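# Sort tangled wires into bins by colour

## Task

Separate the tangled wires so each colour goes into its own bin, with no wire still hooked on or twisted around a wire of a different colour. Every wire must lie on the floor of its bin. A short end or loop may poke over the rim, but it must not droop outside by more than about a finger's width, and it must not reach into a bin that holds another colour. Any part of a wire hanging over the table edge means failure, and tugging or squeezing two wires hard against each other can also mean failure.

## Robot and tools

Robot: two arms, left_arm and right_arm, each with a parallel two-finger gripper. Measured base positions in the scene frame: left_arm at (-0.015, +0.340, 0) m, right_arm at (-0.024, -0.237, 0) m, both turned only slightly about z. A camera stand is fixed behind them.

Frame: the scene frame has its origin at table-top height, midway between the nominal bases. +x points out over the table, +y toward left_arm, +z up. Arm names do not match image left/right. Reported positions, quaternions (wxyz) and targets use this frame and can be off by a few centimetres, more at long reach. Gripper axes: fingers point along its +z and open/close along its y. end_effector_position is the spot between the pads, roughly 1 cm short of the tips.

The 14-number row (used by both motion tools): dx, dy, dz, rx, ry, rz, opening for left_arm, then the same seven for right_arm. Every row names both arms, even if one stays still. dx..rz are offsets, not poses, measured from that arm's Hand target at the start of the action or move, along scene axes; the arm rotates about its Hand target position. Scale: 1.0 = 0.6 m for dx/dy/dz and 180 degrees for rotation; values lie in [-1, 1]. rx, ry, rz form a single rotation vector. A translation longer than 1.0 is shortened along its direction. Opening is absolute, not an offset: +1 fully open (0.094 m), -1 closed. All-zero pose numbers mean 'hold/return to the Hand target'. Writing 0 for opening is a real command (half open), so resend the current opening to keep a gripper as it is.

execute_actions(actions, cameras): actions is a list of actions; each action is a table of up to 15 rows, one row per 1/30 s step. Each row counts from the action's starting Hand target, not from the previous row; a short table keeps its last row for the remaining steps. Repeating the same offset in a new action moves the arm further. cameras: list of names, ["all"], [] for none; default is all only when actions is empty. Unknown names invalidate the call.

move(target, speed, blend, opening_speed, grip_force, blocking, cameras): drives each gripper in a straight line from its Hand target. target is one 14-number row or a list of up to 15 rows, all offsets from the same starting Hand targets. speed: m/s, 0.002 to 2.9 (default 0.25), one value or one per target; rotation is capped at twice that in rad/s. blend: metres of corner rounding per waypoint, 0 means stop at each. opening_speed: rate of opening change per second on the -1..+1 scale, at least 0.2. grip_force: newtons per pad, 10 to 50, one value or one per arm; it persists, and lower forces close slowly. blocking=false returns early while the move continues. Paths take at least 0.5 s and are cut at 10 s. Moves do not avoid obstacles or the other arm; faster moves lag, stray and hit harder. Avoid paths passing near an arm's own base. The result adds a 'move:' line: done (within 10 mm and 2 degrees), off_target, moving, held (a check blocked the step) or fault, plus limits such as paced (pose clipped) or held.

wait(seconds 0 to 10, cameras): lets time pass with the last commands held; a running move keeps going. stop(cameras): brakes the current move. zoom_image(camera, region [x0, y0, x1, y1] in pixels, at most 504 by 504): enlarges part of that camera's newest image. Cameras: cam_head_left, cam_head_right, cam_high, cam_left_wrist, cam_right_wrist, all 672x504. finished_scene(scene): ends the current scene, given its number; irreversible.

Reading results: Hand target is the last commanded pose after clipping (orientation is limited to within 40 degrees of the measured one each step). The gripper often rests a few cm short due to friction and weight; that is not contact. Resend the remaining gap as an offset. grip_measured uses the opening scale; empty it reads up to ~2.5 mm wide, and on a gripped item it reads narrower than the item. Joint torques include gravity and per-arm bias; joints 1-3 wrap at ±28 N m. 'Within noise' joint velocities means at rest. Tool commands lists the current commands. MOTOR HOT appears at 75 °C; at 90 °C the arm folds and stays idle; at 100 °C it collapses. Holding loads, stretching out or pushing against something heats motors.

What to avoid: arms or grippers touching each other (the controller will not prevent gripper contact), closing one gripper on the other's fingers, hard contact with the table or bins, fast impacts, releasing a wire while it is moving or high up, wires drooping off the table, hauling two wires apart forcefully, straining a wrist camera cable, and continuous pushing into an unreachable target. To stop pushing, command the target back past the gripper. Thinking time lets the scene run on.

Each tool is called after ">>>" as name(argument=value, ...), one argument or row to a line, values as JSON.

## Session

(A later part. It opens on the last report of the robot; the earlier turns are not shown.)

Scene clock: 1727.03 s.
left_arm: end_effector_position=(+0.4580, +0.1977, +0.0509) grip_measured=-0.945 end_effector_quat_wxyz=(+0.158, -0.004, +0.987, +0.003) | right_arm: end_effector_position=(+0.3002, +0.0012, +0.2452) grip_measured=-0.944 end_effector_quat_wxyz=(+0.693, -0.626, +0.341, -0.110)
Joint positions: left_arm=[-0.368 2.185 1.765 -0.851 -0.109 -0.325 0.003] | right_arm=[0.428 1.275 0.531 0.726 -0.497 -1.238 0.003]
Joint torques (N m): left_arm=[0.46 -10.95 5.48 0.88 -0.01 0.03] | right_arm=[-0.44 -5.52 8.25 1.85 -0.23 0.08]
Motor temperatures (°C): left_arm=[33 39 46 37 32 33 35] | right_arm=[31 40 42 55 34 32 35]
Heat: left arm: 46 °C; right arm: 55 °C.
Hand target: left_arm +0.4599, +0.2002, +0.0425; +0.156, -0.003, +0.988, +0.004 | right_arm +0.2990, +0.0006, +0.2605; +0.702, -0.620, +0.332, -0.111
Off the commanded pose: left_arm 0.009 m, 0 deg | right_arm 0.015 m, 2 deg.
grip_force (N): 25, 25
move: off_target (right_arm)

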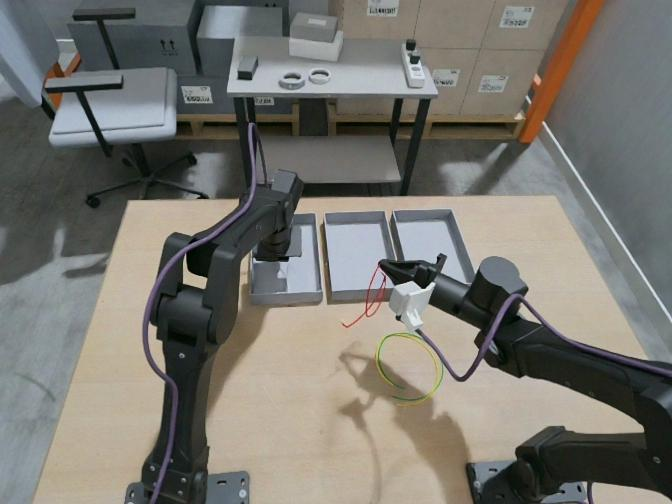

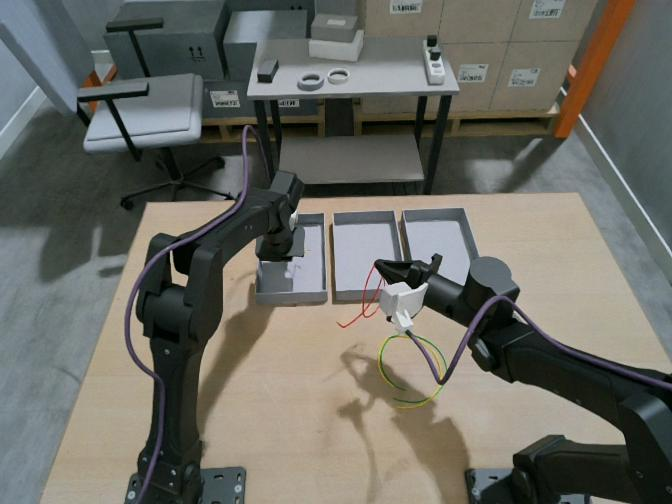

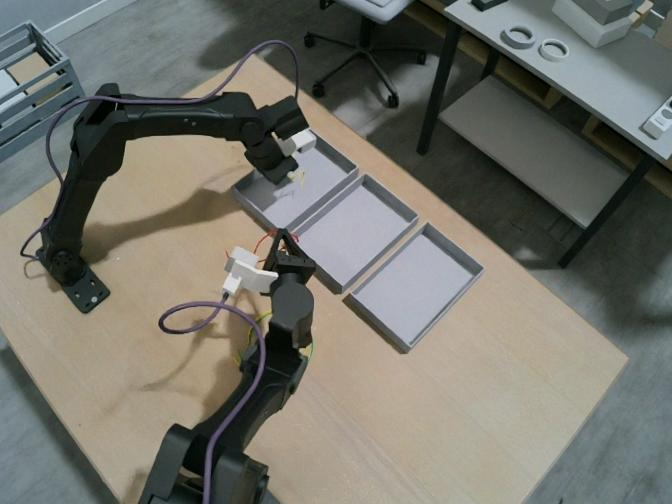

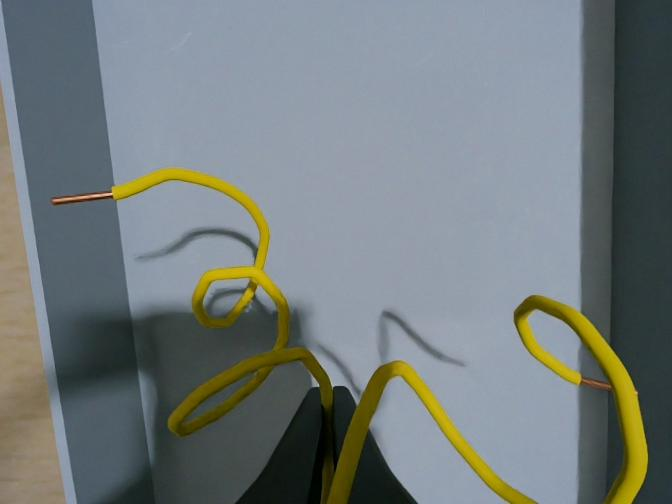

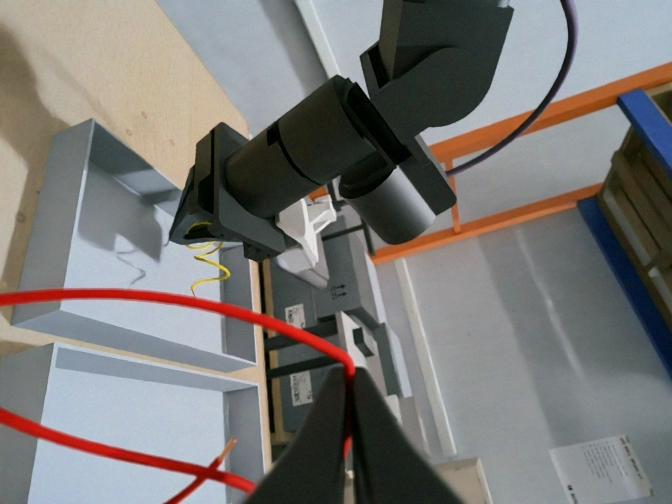

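>>> move(
  target=[
    [0,0.02,-0.025,0,0,0,-1,0,0,0,0,0,0,-1],
    [0,0.02,-0.045,0,0,0,-0.4,0,0,0,0,0,0,-1],
    [-0.01,0.02,0.15,0,0,0,-0.4,0,0,0,0,0,0,-1],
    [-0.2,0.1,0.25,0,0,0,-0.4,0,0,0,0,0,0,-1],
  ],
  speed=0.15,
  opening_speed=0.4,
  blend=[0,0,0.03,0],
  cameras=["cam_left_wrist","cam_head_left"],
)

Scene clock: 1745.33 s.
left_arm: end_effector_position=(+0.3469, +0.2561, +0.1940) grip_measured=-0.403 end_effector_quat_wxyz=(+0.165, -0.004, +0.986, +0.002) | right_arm: end_effector_position=(+0.3002, +0.0012, +0.2452) grip_measured=-0.944 end_effector_quat_wxyz=(+0.693, -0.626, +0.341, -0.110)
Joint positions: left_arm=[-0.31 1.668 1.627 -1.21 -0.094 -0.27 0.028] | right_arm=[0.428 1.275 0.531 0.726 -0.497 -1.238 0.003]
Joint torques (N m): left_arm=[0.58 -8.21 4.97 0.61 -0.01 0.08] | right_arm=[-0.44 -5.53 8.24 1.84 -0.23 0.08]
Motor temperatures (°C): left_arm=[33 45 47 36 32 33 35] | right_arm=[31 40 43 52 34 32 35]
Heat: left arm: 47 °C; right arm: 52 °C.
Hand target: left_arm +0.3398, +0.2602, +0.1923; +0.155, -0.003, +0.988, +0.005 | right_arm +0.2990, +0.0006, +0.2605; +0.702, -0.620, +0.332, -0.111
Off the commanded pose: left_arm 0.008 m, 1 deg | right_arm 0.015 m, 2 deg.
grip_force (N): 25, 25
move: off_target (right_arm); target 2's new opening was sent with left_arm's hand 0.013 m and 1 deg from that target
Images, in order (width x height): cam_head_left 672x504, cam_left_wrist 672x504.

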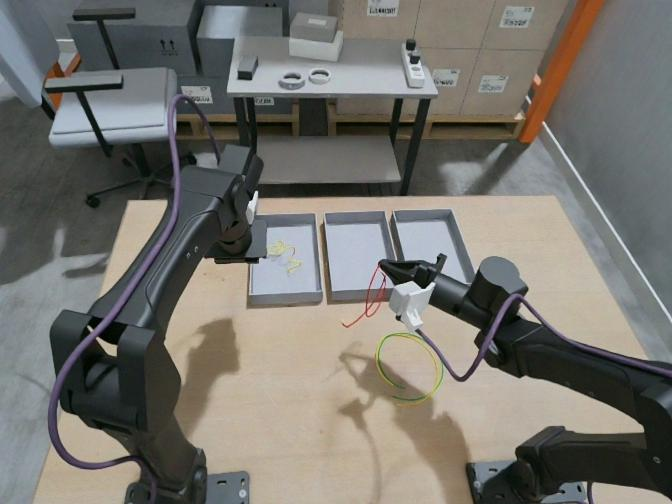

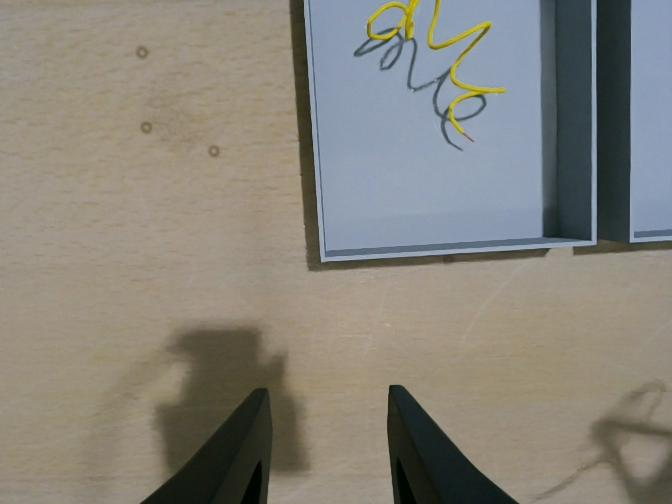

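>>> move(
  target=[-0.2,0.1,0.0,0,0,0,-0.4,0.165,-0.05,0.0,-0.225,0.43,-0.058,-1],
  speed=0.25,
  cameras=["cam_right_wrist","cam_head_left","cam_high"],
)

Scene clock: 1758.87 s.
left_arm: end_effector_position=(+0.2276, +0.3182, +0.1953) grip_measured=-0.403 end_effector_quat_wxyz=(+0.165, -0.005, +0.986, +0.004) | right_arm: end_effector_position=(+0.3944, -0.0279, +0.2626) grip_measured=-0.944 end_effector_quat_wxyz=(-0.247, +0.684, -0.682, -0.080)
Joint positions: left_arm=[-0.167 1.184 1.222 -1.28 -0.053 -0.133 0.028] | right_arm=[0.338 2.151 2.519 -1.546 -0.359 -1.175 0.003]
Joint torques (N m): left_arm=[0.7 -3.92 4.77 0.61 0.06 0.05] | right_arm=[-0.5 -8.4 7.83 0.83 -0.29 0.06]
Heat: left arm: 47 °C; right arm: 51 °C.
Hand target: left_arm +0.2198, +0.3202, +0.1924; +0.156, -0.003, +0.988, +0.005 | right_arm +0.3981, -0.0294, +0.2606; -0.095, +0.711, -0.683, -0.135
Off the commanded pose: left_arm 0.009 m, 1 deg | right_arm 0.004 m, 19 deg.
joint sent to its limit (right arm) — joint 4 (wrist pitch), lower limit. The joint targets are off in orientation, not in position.
grip_force (N): 25, 25
move: off_target (right_arm)
Images, in order (width x height): cam_head_left 672x504, cam_high 672x504, cam_right_wrist 672x504.

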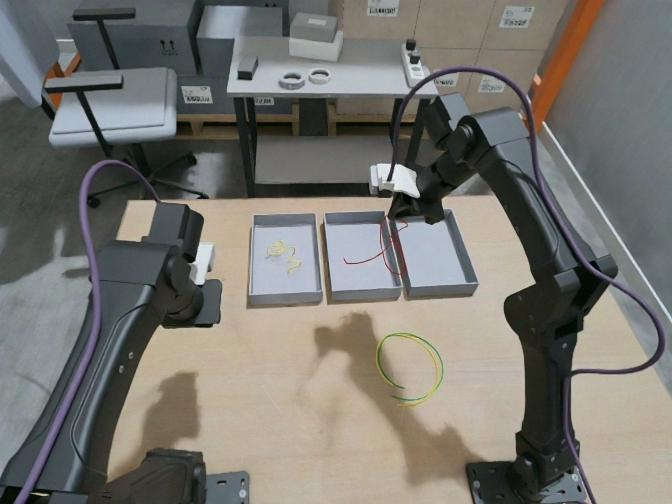

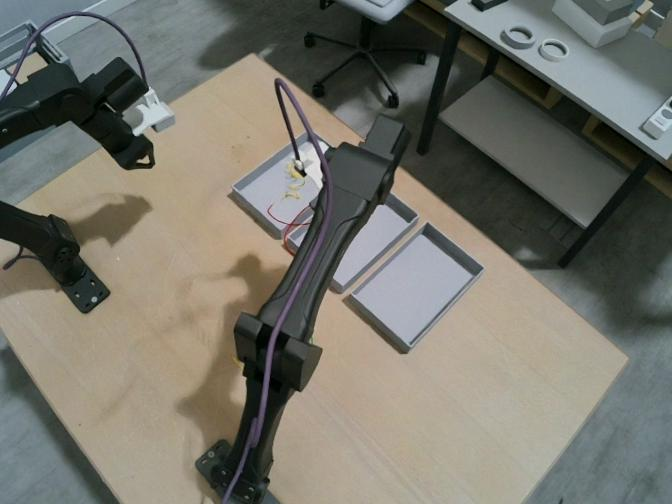

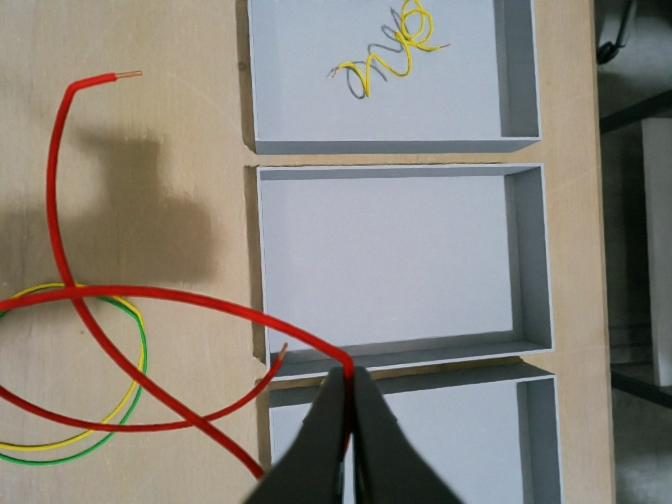

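>>> move(
  target=[
    [0,0,0.0,0,0,0,-0.4,0.22,-0.0,-0.1,0,0,0,-1],
    [0,0,0.0,0,0,0,-0.4,0.22,-0.0,-0.28,0,0,0,-1],
  ],
  speed=0.2,
  blend=[0.03,0],
  cameras=["cam_right_wrist","cam_head_left","cam_high"],
)

Scene clock: 1774.40 s.
left_arm: end_effector_position=(+0.2276, +0.3182, +0.1953) grip_measured=-0.403 end_effector_quat_wxyz=(+0.165, -0.004, +0.986, +0.004) | right_arm: end_effector_position=(+0.5245, -0.0317, +0.0918) grip_measured=-0.944 end_effector_quat_wxyz=(-0.236, +0.675, -0.696, -0.065)
Joint positions: left_arm=[-0.167 1.184 1.222 -1.28 -0.053 -0.133 0.028] | right_arm=[0.265 2.719 2.839 -1.326 -0.342 -1.223 0.003]
Joint torques (N m): left_arm=[0.44 -3.95 4.77 0.56 -0.01 0.09] | right_arm=[0.09 -12.93 8.21 1.06 -0.27 -0.06]
Heat: left arm: 47 °C; right arm: 48 °C.
Hand target: left_arm +0.2198, +0.3203, +0.1924; +0.156, -0.003, +0.988, +0.005 | right_arm +0.5299, -0.0294, +0.0923; -0.095, +0.711, -0.683, -0.135
Off the commanded pose: left_arm 0.009 m, 1 deg | right_arm 0.006 m, 19 deg.
elbow stopped short (right arm): the move would have taken joint 3 (elbow) straighter than the controller allows.
grip_force (N): 25, 25
move: off_target (right_arm)
Images, in order (width x height): cam_head_left 672x504, cam_high 672x504, cam_right_wrist 672x504.

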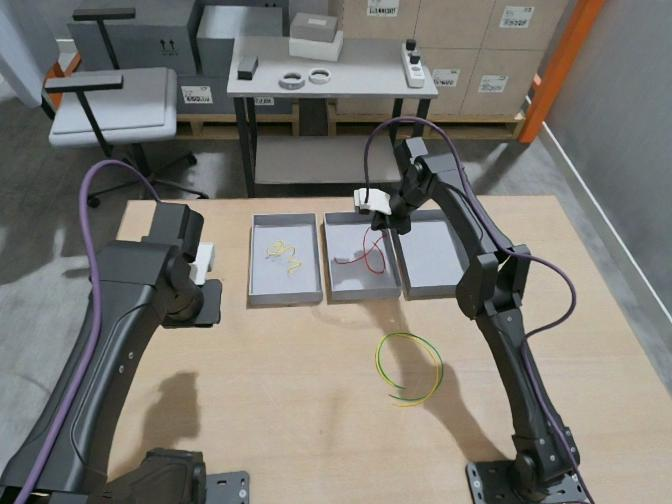

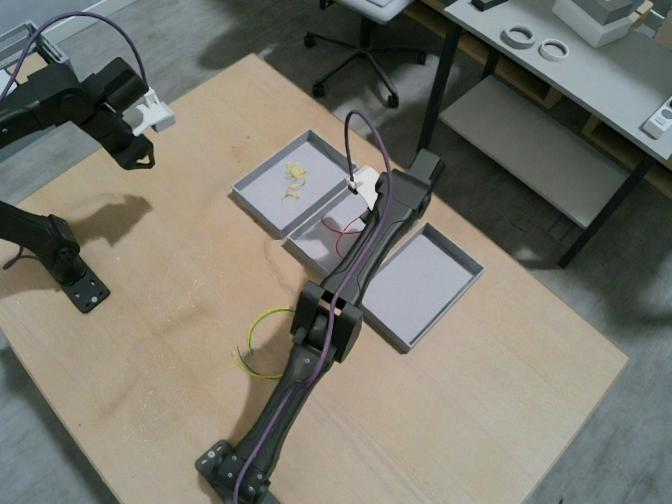

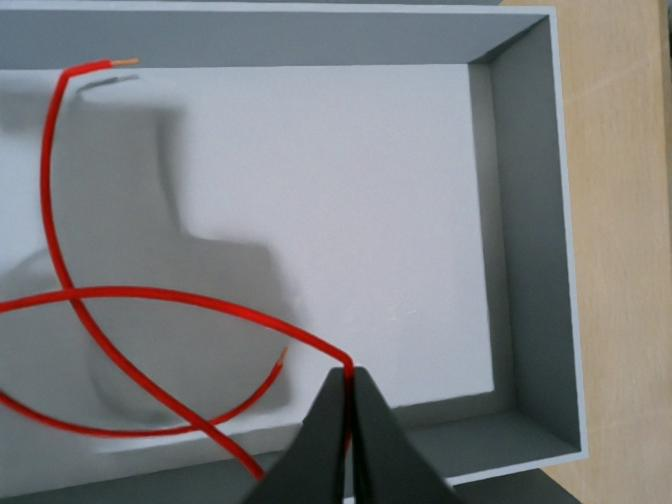

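>>> move(
  target=[
    [0,0,0.0,0,0,0,-0.4,0.0,0.02,-0.075,0,0,0,-1],
    [0,0,0.0,0,0,0,-0.4,0.0,0.02,-0.085,0,0,0,-0.7],
    [0,0,0.0,0,0,0,-0.4,0,0.02,0.1,0,0,0,-0.7],
    [0,0,0.0,0,0,0,-0.4,-0.25,-0.1,0.2,0,0,0,-0.7],
  ],
  speed=0.12,
  opening_speed=0.4,
  blend=[0,0,0.03,0],
  cameras=["all"],
)

Scene clock: 1793.27 s.
left_arm: end_effector_position=(+0.2276, +0.3182, +0.1953) grip_measured=-0.403 end_effector_quat_wxyz=(+0.165, -0.004, +0.986, +0.004) | right_arm: end_effector_position=(+0.3865, -0.0877, +0.2015) grip_measured=-0.702 end_effector_quat_wxyz=(-0.158, +0.698, -0.692, -0.095)
Joint positions: left_arm=[-0.167 1.184 1.222 -1.28 -0.053 -0.133 0.028] | right_arm=[0.224 2.126 2.276 -1.552 -0.332 -1.338 0.014]
Joint torques (N m): left_arm=[0.7 -3.96 4.74 0.61 0.07 0.03] | right_arm=[-0.4 -13.22 4.4 0.49 -0.39 -0.06]
Motor temperatures (°C): left_arm=[33 40 47 35 32 33 35] | right_arm=[31 45 47 47 34 32 35]
Heat: left arm: 47 °C; right arm: 47 °C.
Hand target: left_arm +0.2198, +0.3203, +0.1924; +0.156, -0.003, +0.988, +0.005 | right_arm +0.3800, -0.0895, +0.2123; -0.095, +0.711, -0.684, -0.135
Off the commanded pose: left_arm 0.009 m, 1 deg | right_arm 0.013 m, 9 deg.
elbow stopped short (right arm): the move would have taken joint 3 (elbow) straighter than the controller allows.
joint sent to its limit (right arm) — joint 4 (wrist pitch), lower limit. The joint targets are off in orientation, not in position.
grip_force (N): 25, 25
move: off_target (right_arm); target 2's new opening was sent with right_arm's hand 0.011 m and 16 deg from that target

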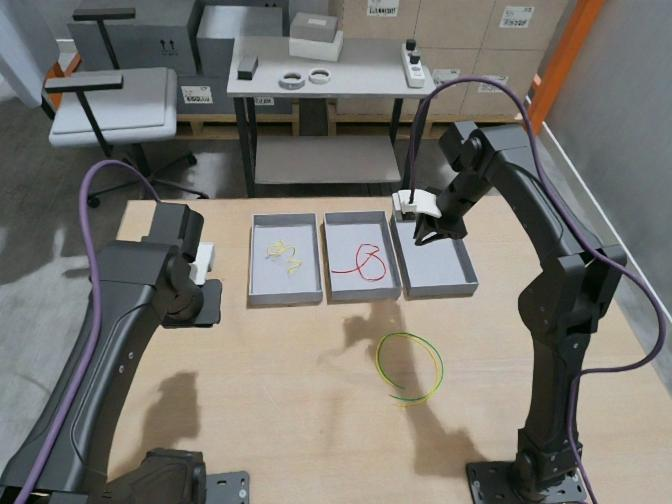

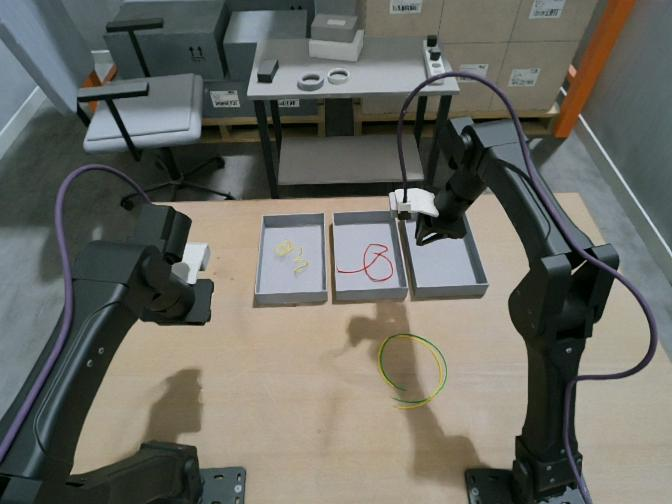

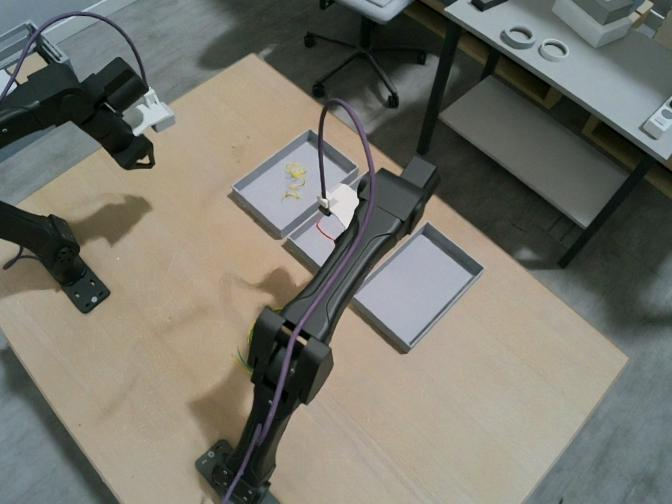

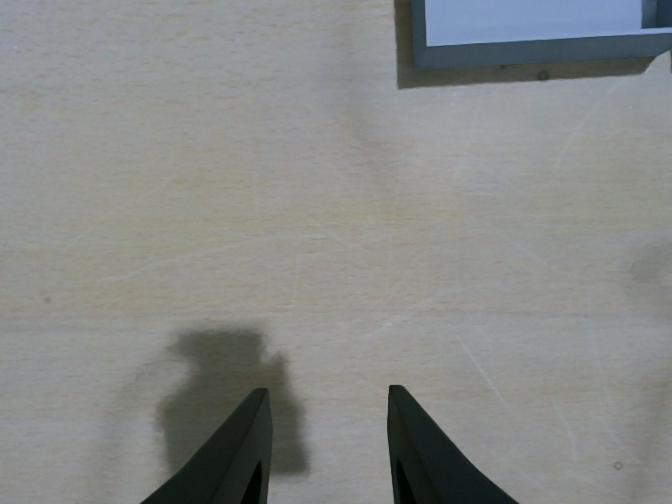

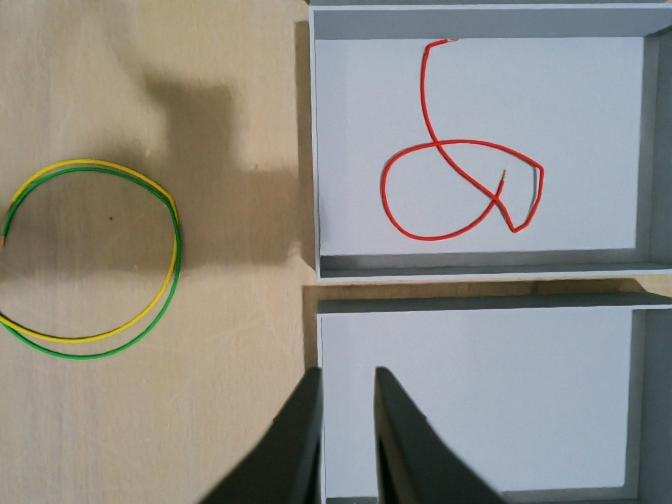

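>>> move(
  target=[0,0,0.0,0,0,0,-0.4,-0.25,-0.02,0.05,0,0,0,-0.5],
  speed=0.25,
  cameras=["cam_right_wrist","cam_high"],
)

>>> zoom_image(
  camera="cam_high",
  region=[200, 280, 340, 400],
)

Scene clock: 1803.53 s.
left_arm: end_effector_position=(+0.2276, +0.3182, +0.1953) grip_measured=-0.403 end_effector_quat_wxyz=(+0.165, -0.004, +0.986, +0.004) | right_arm: end_effector_position=(+0.2333, -0.1020, +0.2431) grip_measured=-0.502 end_effector_quat_wxyz=(-0.152, +0.702, -0.688, -0.104)
Joint positions: left_arm=[-0.167 1.184 1.222 -1.28 -0.053 -0.133 0.028] | right_arm=[0.289 1.54 1.699 -1.562 -0.331 -1.286 0.023]
Joint torques (N m): left_arm=[0.66 -4.14 4.72 0.62 0.01 0.02] | right_arm=[0.35 -5.67 4.38 0.61 -0.28 0.05]
Heat: left arm: 47 °C; right arm: 46 °C.
Hand target: left_arm +0.2198, +0.3203, +0.1924; +0.156, -0.003, +0.988, +0.005 | right_arm +0.2299, -0.1015, +0.2423; -0.095, +0.711, -0.684, -0.135
Off the commanded pose: left_arm 0.009 m, 1 deg | right_arm 0.003 m, 7 deg.
joint read past its limit (right arm) — joint 4 (wrist pitch), lower limit.
joint sent to its limit (right arm) — joint 4 (wrist pitch), lower limit. The joint targets are off in orientation, not in position.
grip_force (N): 25, 25
move: off_target (right_arm)
Images, in order (width x height): cam_high 672x504, cam_right_wrist 672x504.

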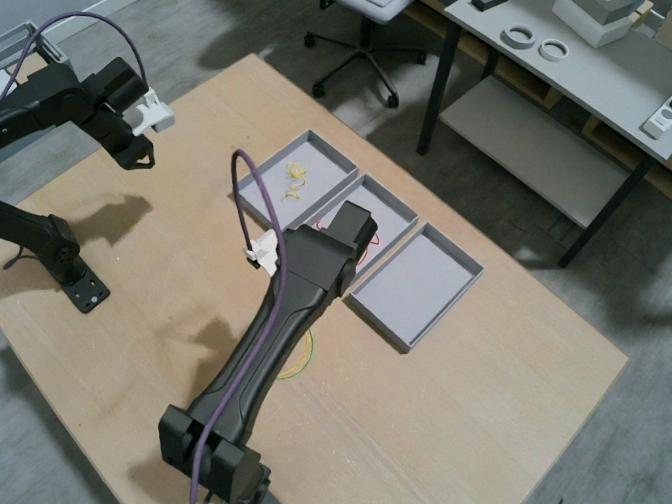

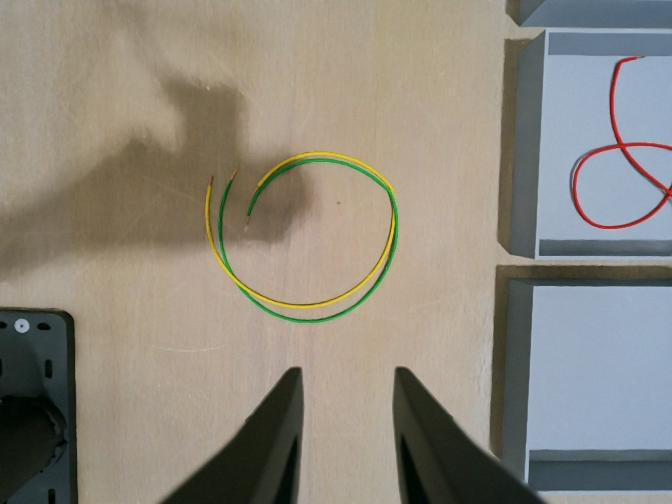

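Scaled by 3.600 from the camera's 672x504 image, which has a finer 960x720 frame.

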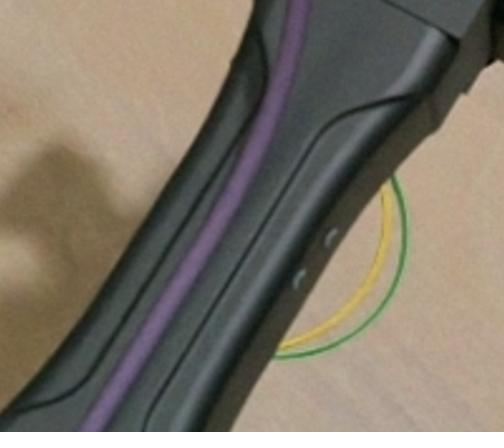

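>>> zoom_image(
  camera="cam_right_wrist",
  region=[190, 140, 310, 330],
)

>>> zoom_image(
  camera="cam_right_wrist",
  region=[330, 140, 420, 330],
)

Scaled by 2.653 from the camera's 672x504 image, which has a finer 960x720 frame.

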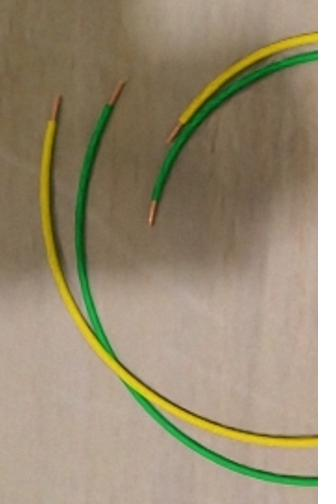

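Scaled by 2.653 from the camera's 672x504 image, which has a finer 960x720 frame.

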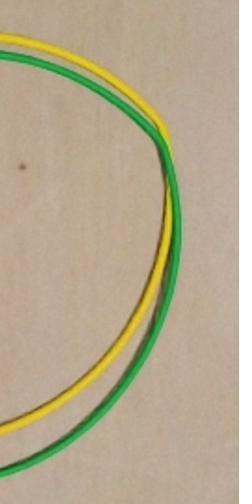

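>>> move(
  target=[0,0,0.0,0,0,0,-0.4,-0.12,0.045,-0.18,0,0,0,-0.5],
  speed=0.2,
  cameras=["cam_right_wrist","cam_head_left"],
)

Scene clock: 1850.90 s.
left_arm: end_effector_position=(+0.2276, +0.3182, +0.1953) grip_measured=-0.403 end_effector_quat_wxyz=(+0.165, -0.004, +0.986, +0.004) | right_arm: end_effector_position=(+0.1600, -0.0752, +0.1327) grip_measured=-0.502 end_effector_quat_wxyz=(-0.086, +0.710, -0.685, -0.137)
Joint positions: left_arm=[-0.167 1.184 1.222 -1.28 -0.053 -0.133 0.028] | right_arm=[0.5 1.367 1.113 -1.234 -0.315 -1.104 0.023]
Joint torques (N m): left_arm=[0.72 -4.1 4.71 0.65 0 -0.02] | right_arm=[0.47 -5.7 4.79 0.54 -0.25 0.06]
Motor temperatures (°C): left_arm=[33 38 47 35 32 33 35] | right_arm=[31 41 42 44 34 32 34]
Heat: left arm: 47 °C; right arm: 44 °C.
Hand target: left_arm +0.2198, +0.3203, +0.1924; +0.156, -0.003, +0.988, +0.005 | right_arm +0.1580, -0.0744, +0.1344; -0.095, +0.711, -0.683, -0.135
Off the commanded pose: left_arm 0.009 m, 1 deg | right_arm 0.003 m, 1 deg.
grip_force (N): 25, 25
move: done
Images, in order (width x height): cam_head_left 672x504, cam_right_wrist 672x504.

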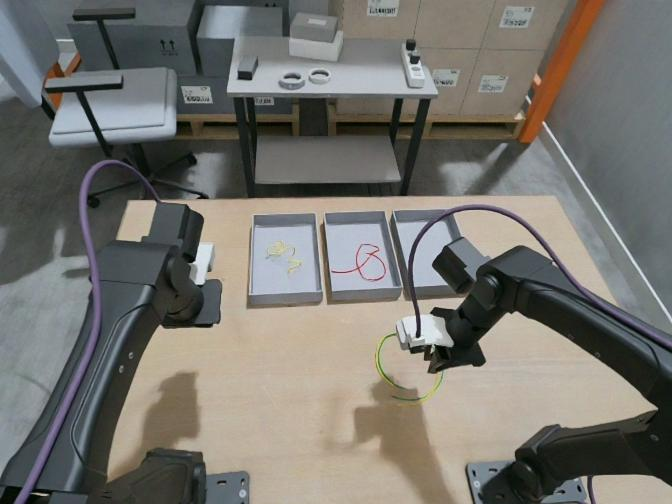

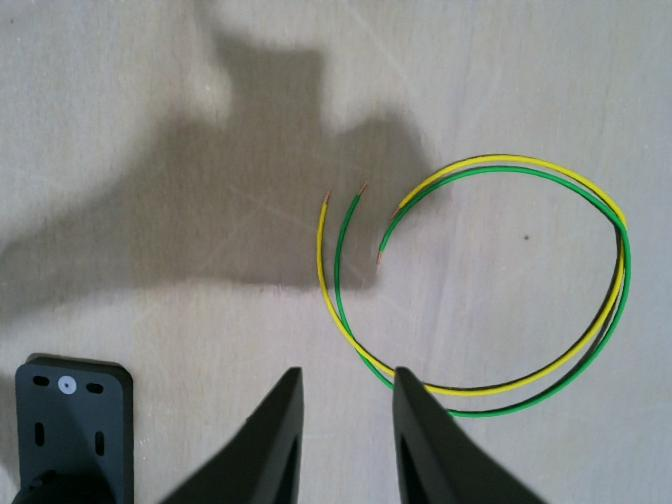

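>>> move(
  target=[0,0,0.0,0,0,0,-0.4,0.034,0.038,-0.13,0,0,0,-0.75],
  speed=0.15,
  cameras=["cam_right_wrist"],
)

Scene clock: 1862.67 s.
left_arm: end_effector_position=(+0.2276, +0.3182, +0.1953) grip_measured=-0.403 end_effector_quat_wxyz=(+0.165, -0.004, +0.986, +0.004) | right_arm: end_effector_position=(+0.1811, -0.0526, +0.0613) grip_measured=-0.748 end_effector_quat_wxyz=(-0.100, +0.711, -0.683, -0.132)
Joint positions: left_arm=[-0.167 1.184 1.222 -1.28 -0.053 -0.133 0.028] | right_arm=[0.541 1.499 0.934 -0.88 -0.31 -1.061 0.012]
Joint torques (N m): left_arm=[0.69 -3.88 4.67 0.64 0.02 0.06] | right_arm=[0.54 -3.99 4.72 0.62 -0.26 0.04]
Heat: left arm: 47 °C; right arm: 43 °C.
Hand target: left_arm +0.2198, +0.3203, +0.1924; +0.156, -0.003, +0.988, +0.005 | right_arm +0.1784, -0.0517, +0.0563; -0.095, +0.711, -0.683, -0.135
Off the commanded pose: left_arm 0.009 m, 1 deg | right_arm 0.006 m, 1 deg.
grip_force (N): 25, 25
move: done
Images, in order (width x height): cam_right_wrist 672x504.

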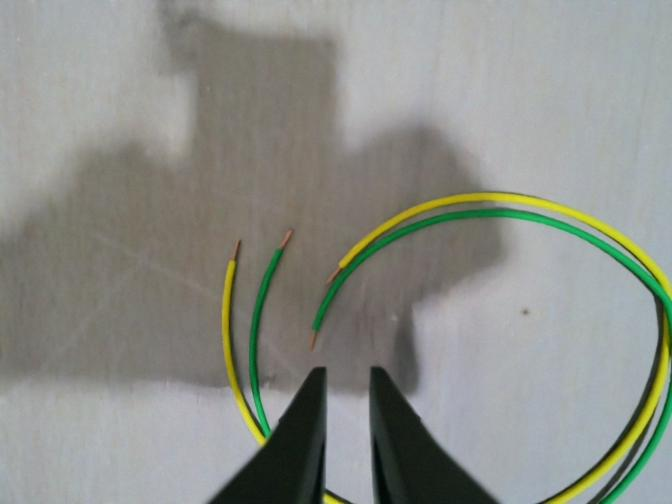

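>>> move(
  target=[
    [0,0,0.0,0,0,0,-0.4,-0.016,0.016,-0.045,0,0,0,-0.75],
  ],
  speed=0.1,
  cameras=["cam_right_wrist"],
)

Scene clock: 1873.33 s.
left_arm: end_effector_position=(+0.2276, +0.3182, +0.1953) grip_measured=-0.403 end_effector_quat_wxyz=(+0.165, -0.004, +0.986, +0.004) | right_arm: end_effector_position=(+0.1720, -0.0421, +0.0350) grip_measured=-0.748 end_effector_quat_wxyz=(-0.101, +0.711, -0.683, -0.133)
Joint positions: left_arm=[-0.167 1.184 1.222 -1.28 -0.053 -0.133 0.028] | right_arm=[0.595 1.526 0.845 -0.746 -0.304 -1.005 0.012]
Joint torques (N m): left_arm=[0.64 -3.95 4.75 0.64 0.04 0.1] | right_arm=[0.49 -3.86 4.42 0.67 -0.25 0.06]
Heat: left arm: 47 °C; right arm: 43 °C.
Hand target: left_arm +0.2198, +0.3203, +0.1924; +0.156, -0.003, +0.988, +0.005 | right_arm +0.1687, -0.0421, +0.0293; -0.095, +0.711, -0.683, -0.135
Off the commanded pose: left_arm 0.009 m, 1 deg | right_arm 0.007 m, 1 deg.
grip_force (N): 25, 25
move: done
Images, in order (width x height): cam_right_wrist 672x504.

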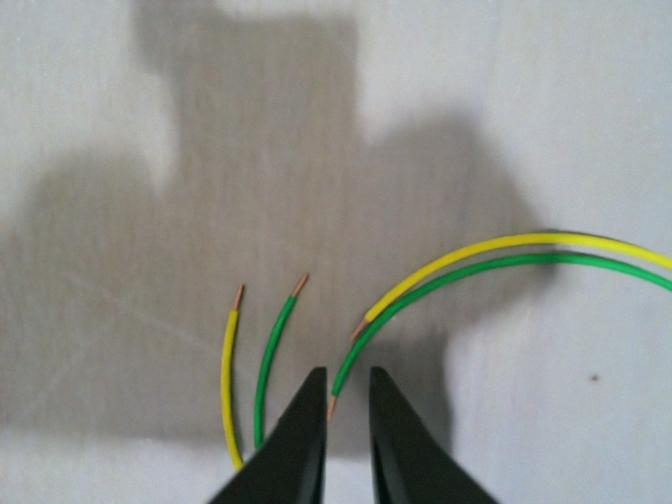

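>>> move(
  target=[
    [0,0,0.0,0,0,0,-0.4,-0.004,0.006,-0.05,0,0,0,-0.75],
    [0,0,0.0,0,0,0,-0.4,-0.004,0.006,-0.05,0,0,0,-1],
  ],
  speed=0.08,
  opening_speed=0.3,
  cameras=["cam_right_wrist"],
)

Scene clock: 1887.97 s.
left_arm: end_effector_position=(+0.2276, +0.3182, +0.1953) grip_measured=-0.403 end_effector_quat_wxyz=(+0.165, -0.004, +0.986, +0.004) | right_arm: end_effector_position=(+0.1755, -0.0341, +0.0169) grip_measured=-0.960 end_effector_quat_wxyz=(-0.118, +0.710, -0.681, -0.135)
Joint positions: left_arm=[-0.167 1.184 1.222 -1.28 -0.053 -0.133 0.028] | right_arm=[0.606 1.563 0.791 -0.617 -0.313 -0.987 0.002]
Joint torques (N m): left_arm=[0.79 -3.95 4.79 0.63 0.04 0.07] | right_arm=[0.94 -2.13 2.77 0.88 -0.12 0.05]
Heat: left arm: 47 °C; right arm: 43 °C.
Hand target: left_arm +0.2198, +0.3203, +0.1924; +0.156, -0.003, +0.988, +0.005 | right_arm +0.1663, -0.0385, -0.0007; -0.095, +0.711, -0.683, -0.135
Off the commanded pose: left_arm 0.009 m, 1 deg | right_arm 0.020 m, 3 deg.
grip_force (N): 25, 25
move: off_target (right_arm); target 2's new opening was sent with right_arm's hand 0.018 m and 2 deg from that target
Images, in order (width x height): cam_right_wrist 672x504.

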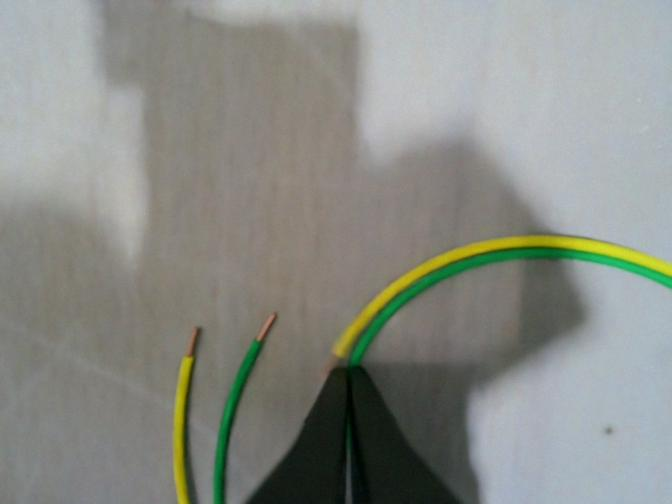

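>>> move(
  target=[
    [0,0,0.0,0,0,0,-0.4,0.05,0.0,0.25,0,0,0,-1],
    [0,0,0.0,0,0,0,-0.4,0.13,-0.05,0.42,0,0,0,-1],
  ],
  speed=0.1,
  blend=[0.03,0],
  cameras=["cam_right_wrist","cam_head_left","cam_high"],
)

>>> zoom_image(
  camera="cam_head_left",
  region=[340, 200, 480, 420],
)

Scene clock: 1899.53 s.
left_arm: end_effector_position=(+0.2276, +0.3182, +0.1953) grip_measured=-0.403 end_effector_quat_wxyz=(+0.165, -0.004, +0.986, +0.004) | right_arm: end_effector_position=(+0.2463, -0.0703, +0.2376) grip_measured=-0.962 end_effector_quat_wxyz=(-0.136, +0.700, -0.693, -0.108)
Joint positions: left_arm=[-0.167 1.184 1.222 -1.28 -0.053 -0.133 0.028] | right_arm=[0.389 1.641 1.785 -1.546 -0.307 -1.177 0.002]
Joint torques (N m): left_arm=[0.68 -3.97 4.7 0.64 0.04 0.08] | right_arm=[-0.35 -7.34 7.92 0.44 -0.51 -0.07]
Heat: left arm: 47 °C; right arm: 42 °C.
Hand target: left_arm +0.2198, +0.3203, +0.1924; +0.156, -0.003, +0.988, +0.005 | right_arm +0.2443, -0.0685, +0.2513; -0.095, +0.711, -0.683, -0.135
Off the commanded pose: left_arm 0.009 m, 1 deg | right_arm 0.014 m, 6 deg.
joint sent to its limit (right arm) — joint 4 (wrist pitch), lower limit. The joint targets are off in orientation, not in position.
grip_force (N): 25, 25
move: off_target (right_arm)
Images, in order (width x height): cam_head_left 672x504, cam_high 672x504, cam_right_wrist 672x504.

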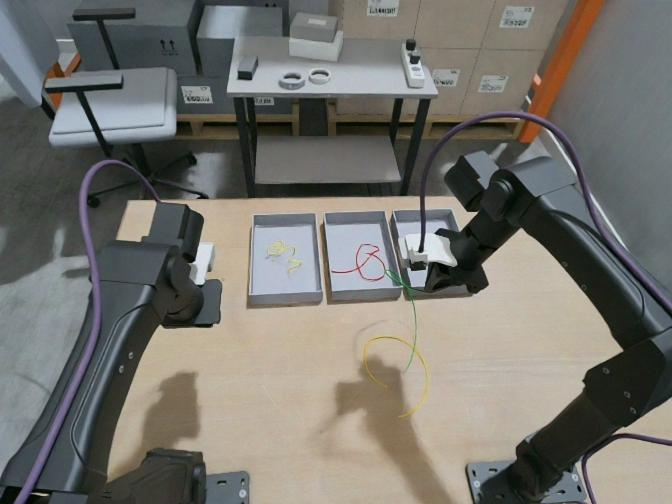

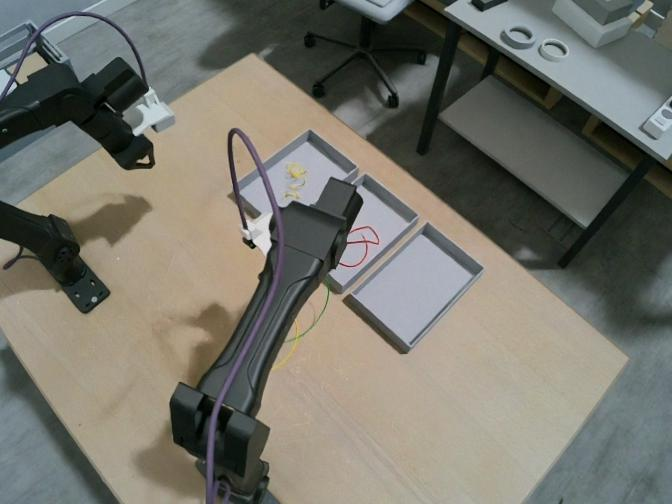

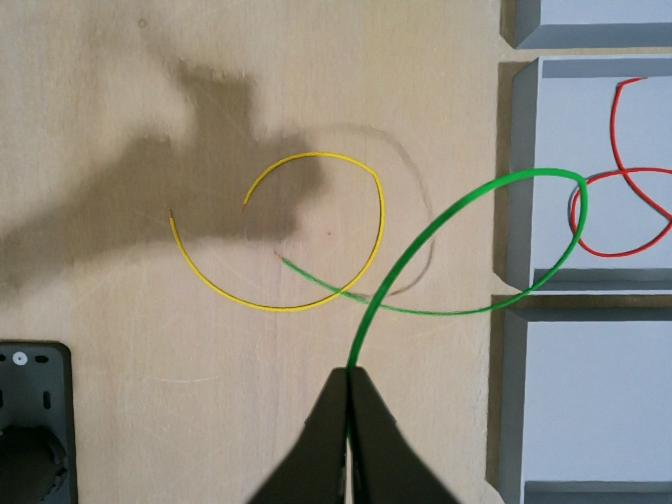

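Scaled by 2.291 from the camera's 672x504 image, which has a finer 960x720 frame.

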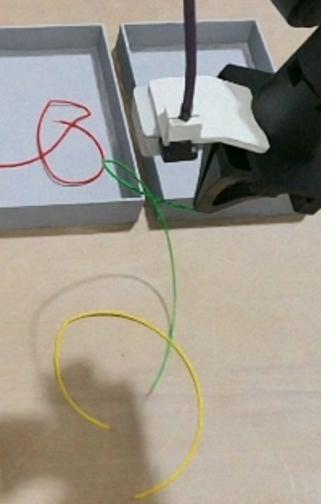

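>>> move(
  target=[
    [0,0,0.0,0,0,0,-0.4,0.12,-0.02,0.08,0,0,0,-1],
    [0,0,0.0,0,0,0,-0.4,0.23,-0.23,0.08,0,0,0,-1],
  ],
  speed=0.15,
  blend=[0.03,0],
  cameras=["cam_right_wrist","cam_head_left","cam_high"],
)

>>> zoom_image(
  camera="cam_head_left",
  region=[340, 200, 500, 420],
)

Scene clock: 1912.40 s.
left_arm: end_effector_position=(+0.2276, +0.3182, +0.1953) grip_measured=-0.403 end_effector_quat_wxyz=(+0.165, -0.004, +0.986, +0.004) | right_arm: end_effector_position=(+0.3789, -0.2104, +0.2961) grip_measured=-0.962 end_effector_quat_wxyz=(-0.261, +0.665, -0.700, +0.021)
Joint positions: left_arm=[-0.167 1.184 1.222 -1.28 -0.053 -0.133 0.028] | right_arm=[-0.083 1.882 2.262 -1.554 -0.362 -1.54 0.002]
Joint torques (N m): left_arm=[0.55 -4.01 4.89 0.64 0.01 0.04] | right_arm=[0.32 -6.61 7.65 0.94 -0.43 -0.05]
Heat: left arm: 47 °C; right arm: 44 °C.
Hand target: left_arm +0.2198, +0.3203, +0.1924; +0.156, -0.003, +0.988, +0.005 | right_arm +0.3823, -0.2066, +0.2993; -0.095, +0.711, -0.683, -0.135
Off the commanded pose: left_arm 0.009 m, 1 deg | right_arm 0.006 m, 27 deg.
joint sent to its limit (right arm) — joint 4 (wrist pitch), lower limit. The joint targets are off in orientation, not in position.
grip_force (N): 25, 25
move: off_target (right_arm)
Images, in order (width x height): cam_head_left 672x504, cam_high 672x504, cam_right_wrist 672x504.

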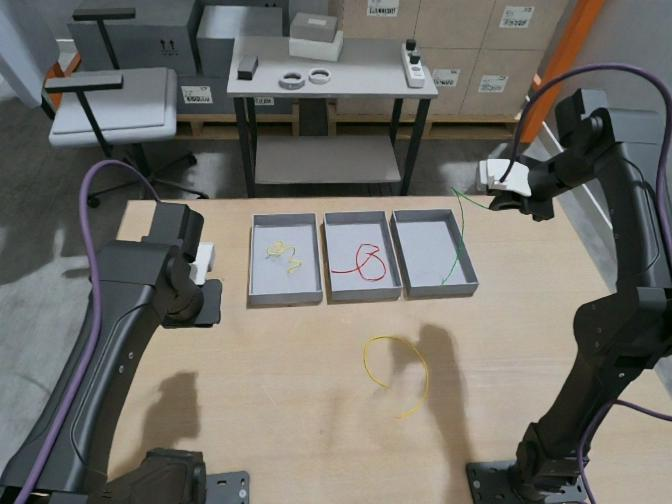

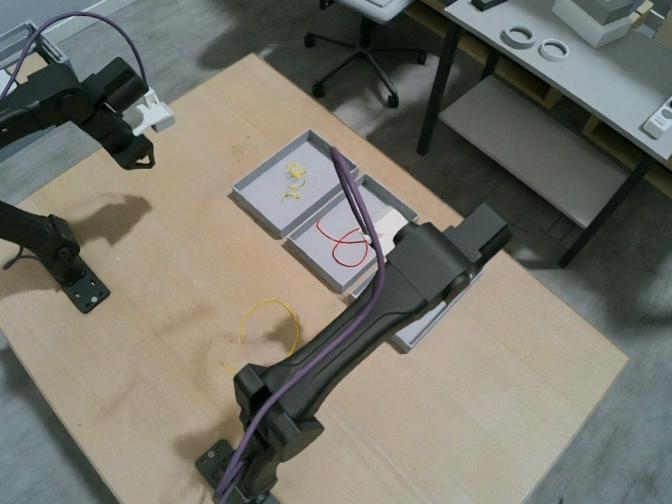

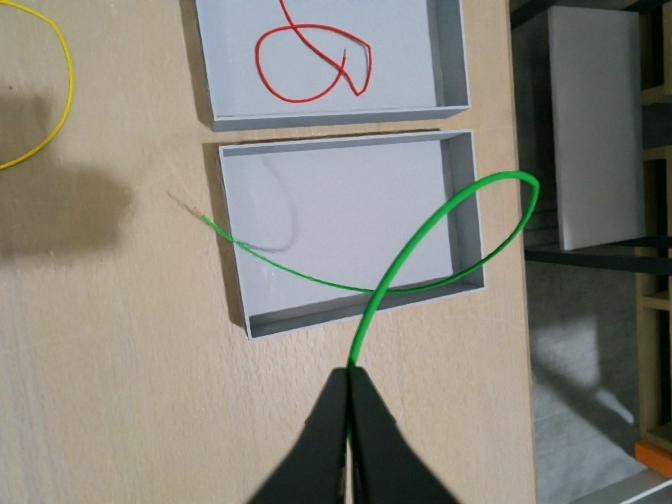

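Scaled by 2.291 from the camera's 672x504 image, which has a finer 960x720 frame.

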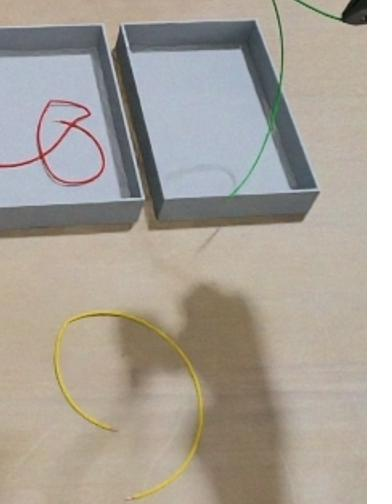

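>>> move(
  target=[
    [0,0,0.0,0,0,0,-0.4,0.10,0.03,-0.0,0,0,0,-1],
    [0,0,0.0,0,0,0,-0.4,0.10,0.03,-0.25,0,0,0,-1],
  ],
  speed=0.15,
  blend=[0.02,0],
  cameras=["cam_right_wrist","cam_head_left","cam_high"],
)

Scene clock: 1927.97 s.
left_arm: end_effector_position=(+0.2276, +0.3182, +0.1953) grip_measured=-0.403 end_effector_quat_wxyz=(+0.165, -0.004, +0.986, +0.004) | right_arm: end_effector_position=(+0.4445, -0.1922, +0.1582) grip_measured=-0.962 end_effector_quat_wxyz=(-0.162, +0.697, -0.695, -0.071)
Joint positions: left_arm=[-0.167 1.184 1.222 -1.28 -0.053 -0.133 0.028] | right_arm=[-0.021 2.322 2.427 -1.554 -0.334 -1.586 0.002]
Joint torques (N m): left_arm=[0.65 -4.05 4.93 0.61 0.02 -0.02] | right_arm=[0.58 -10.54 4.93 0.42 -0.28 -0.07]
Heat: left arm: 47 °C; right arm: 45 °C.
Hand target: left_arm +0.2198, +0.3203, +0.1924; +0.156, -0.003, +0.988, +0.005 | right_arm +0.4423, -0.1884, +0.1494; -0.095, +0.711, -0.683, -0.135
Off the commanded pose: left_arm 0.009 m, 1 deg | right_arm 0.010 m, 11 deg.
joint sent to its limit (right arm) — joint 4 (wrist pitch), lower limit. The joint targets are off in orientation, not in position.
grip_force (N): 25, 25
move: off_target (right_arm)
Images, in order (width x height): cam_head_left 672x504, cam_high 672x504, cam_right_wrist 672x504.

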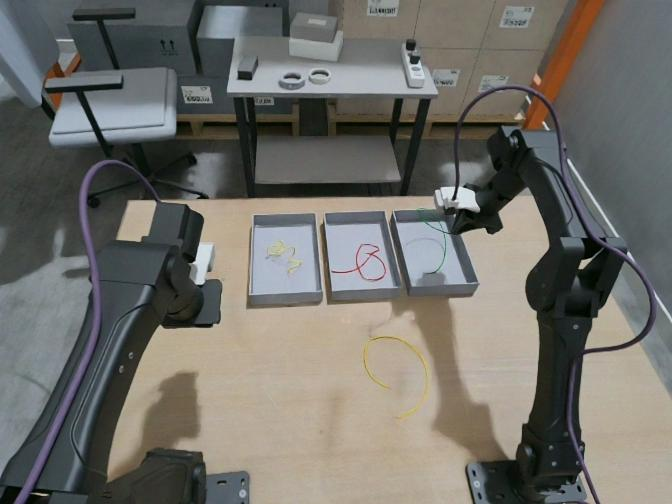

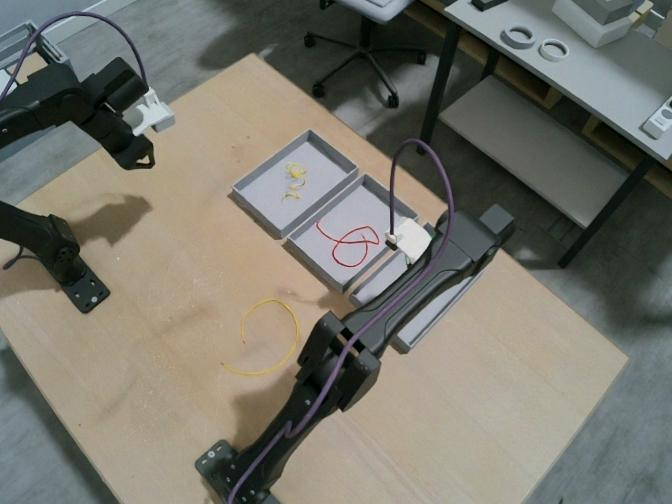

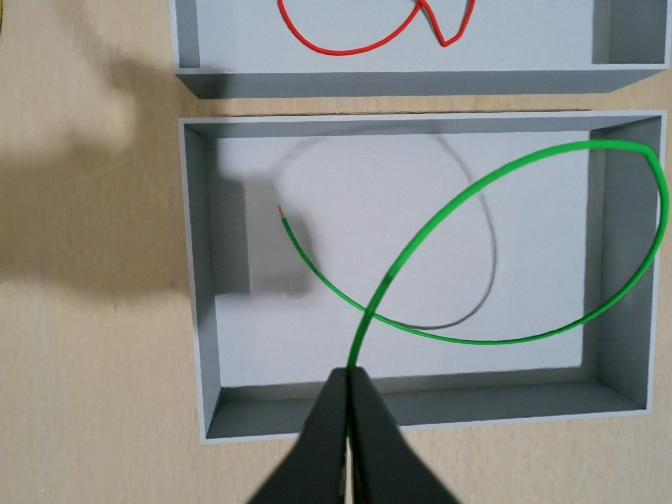

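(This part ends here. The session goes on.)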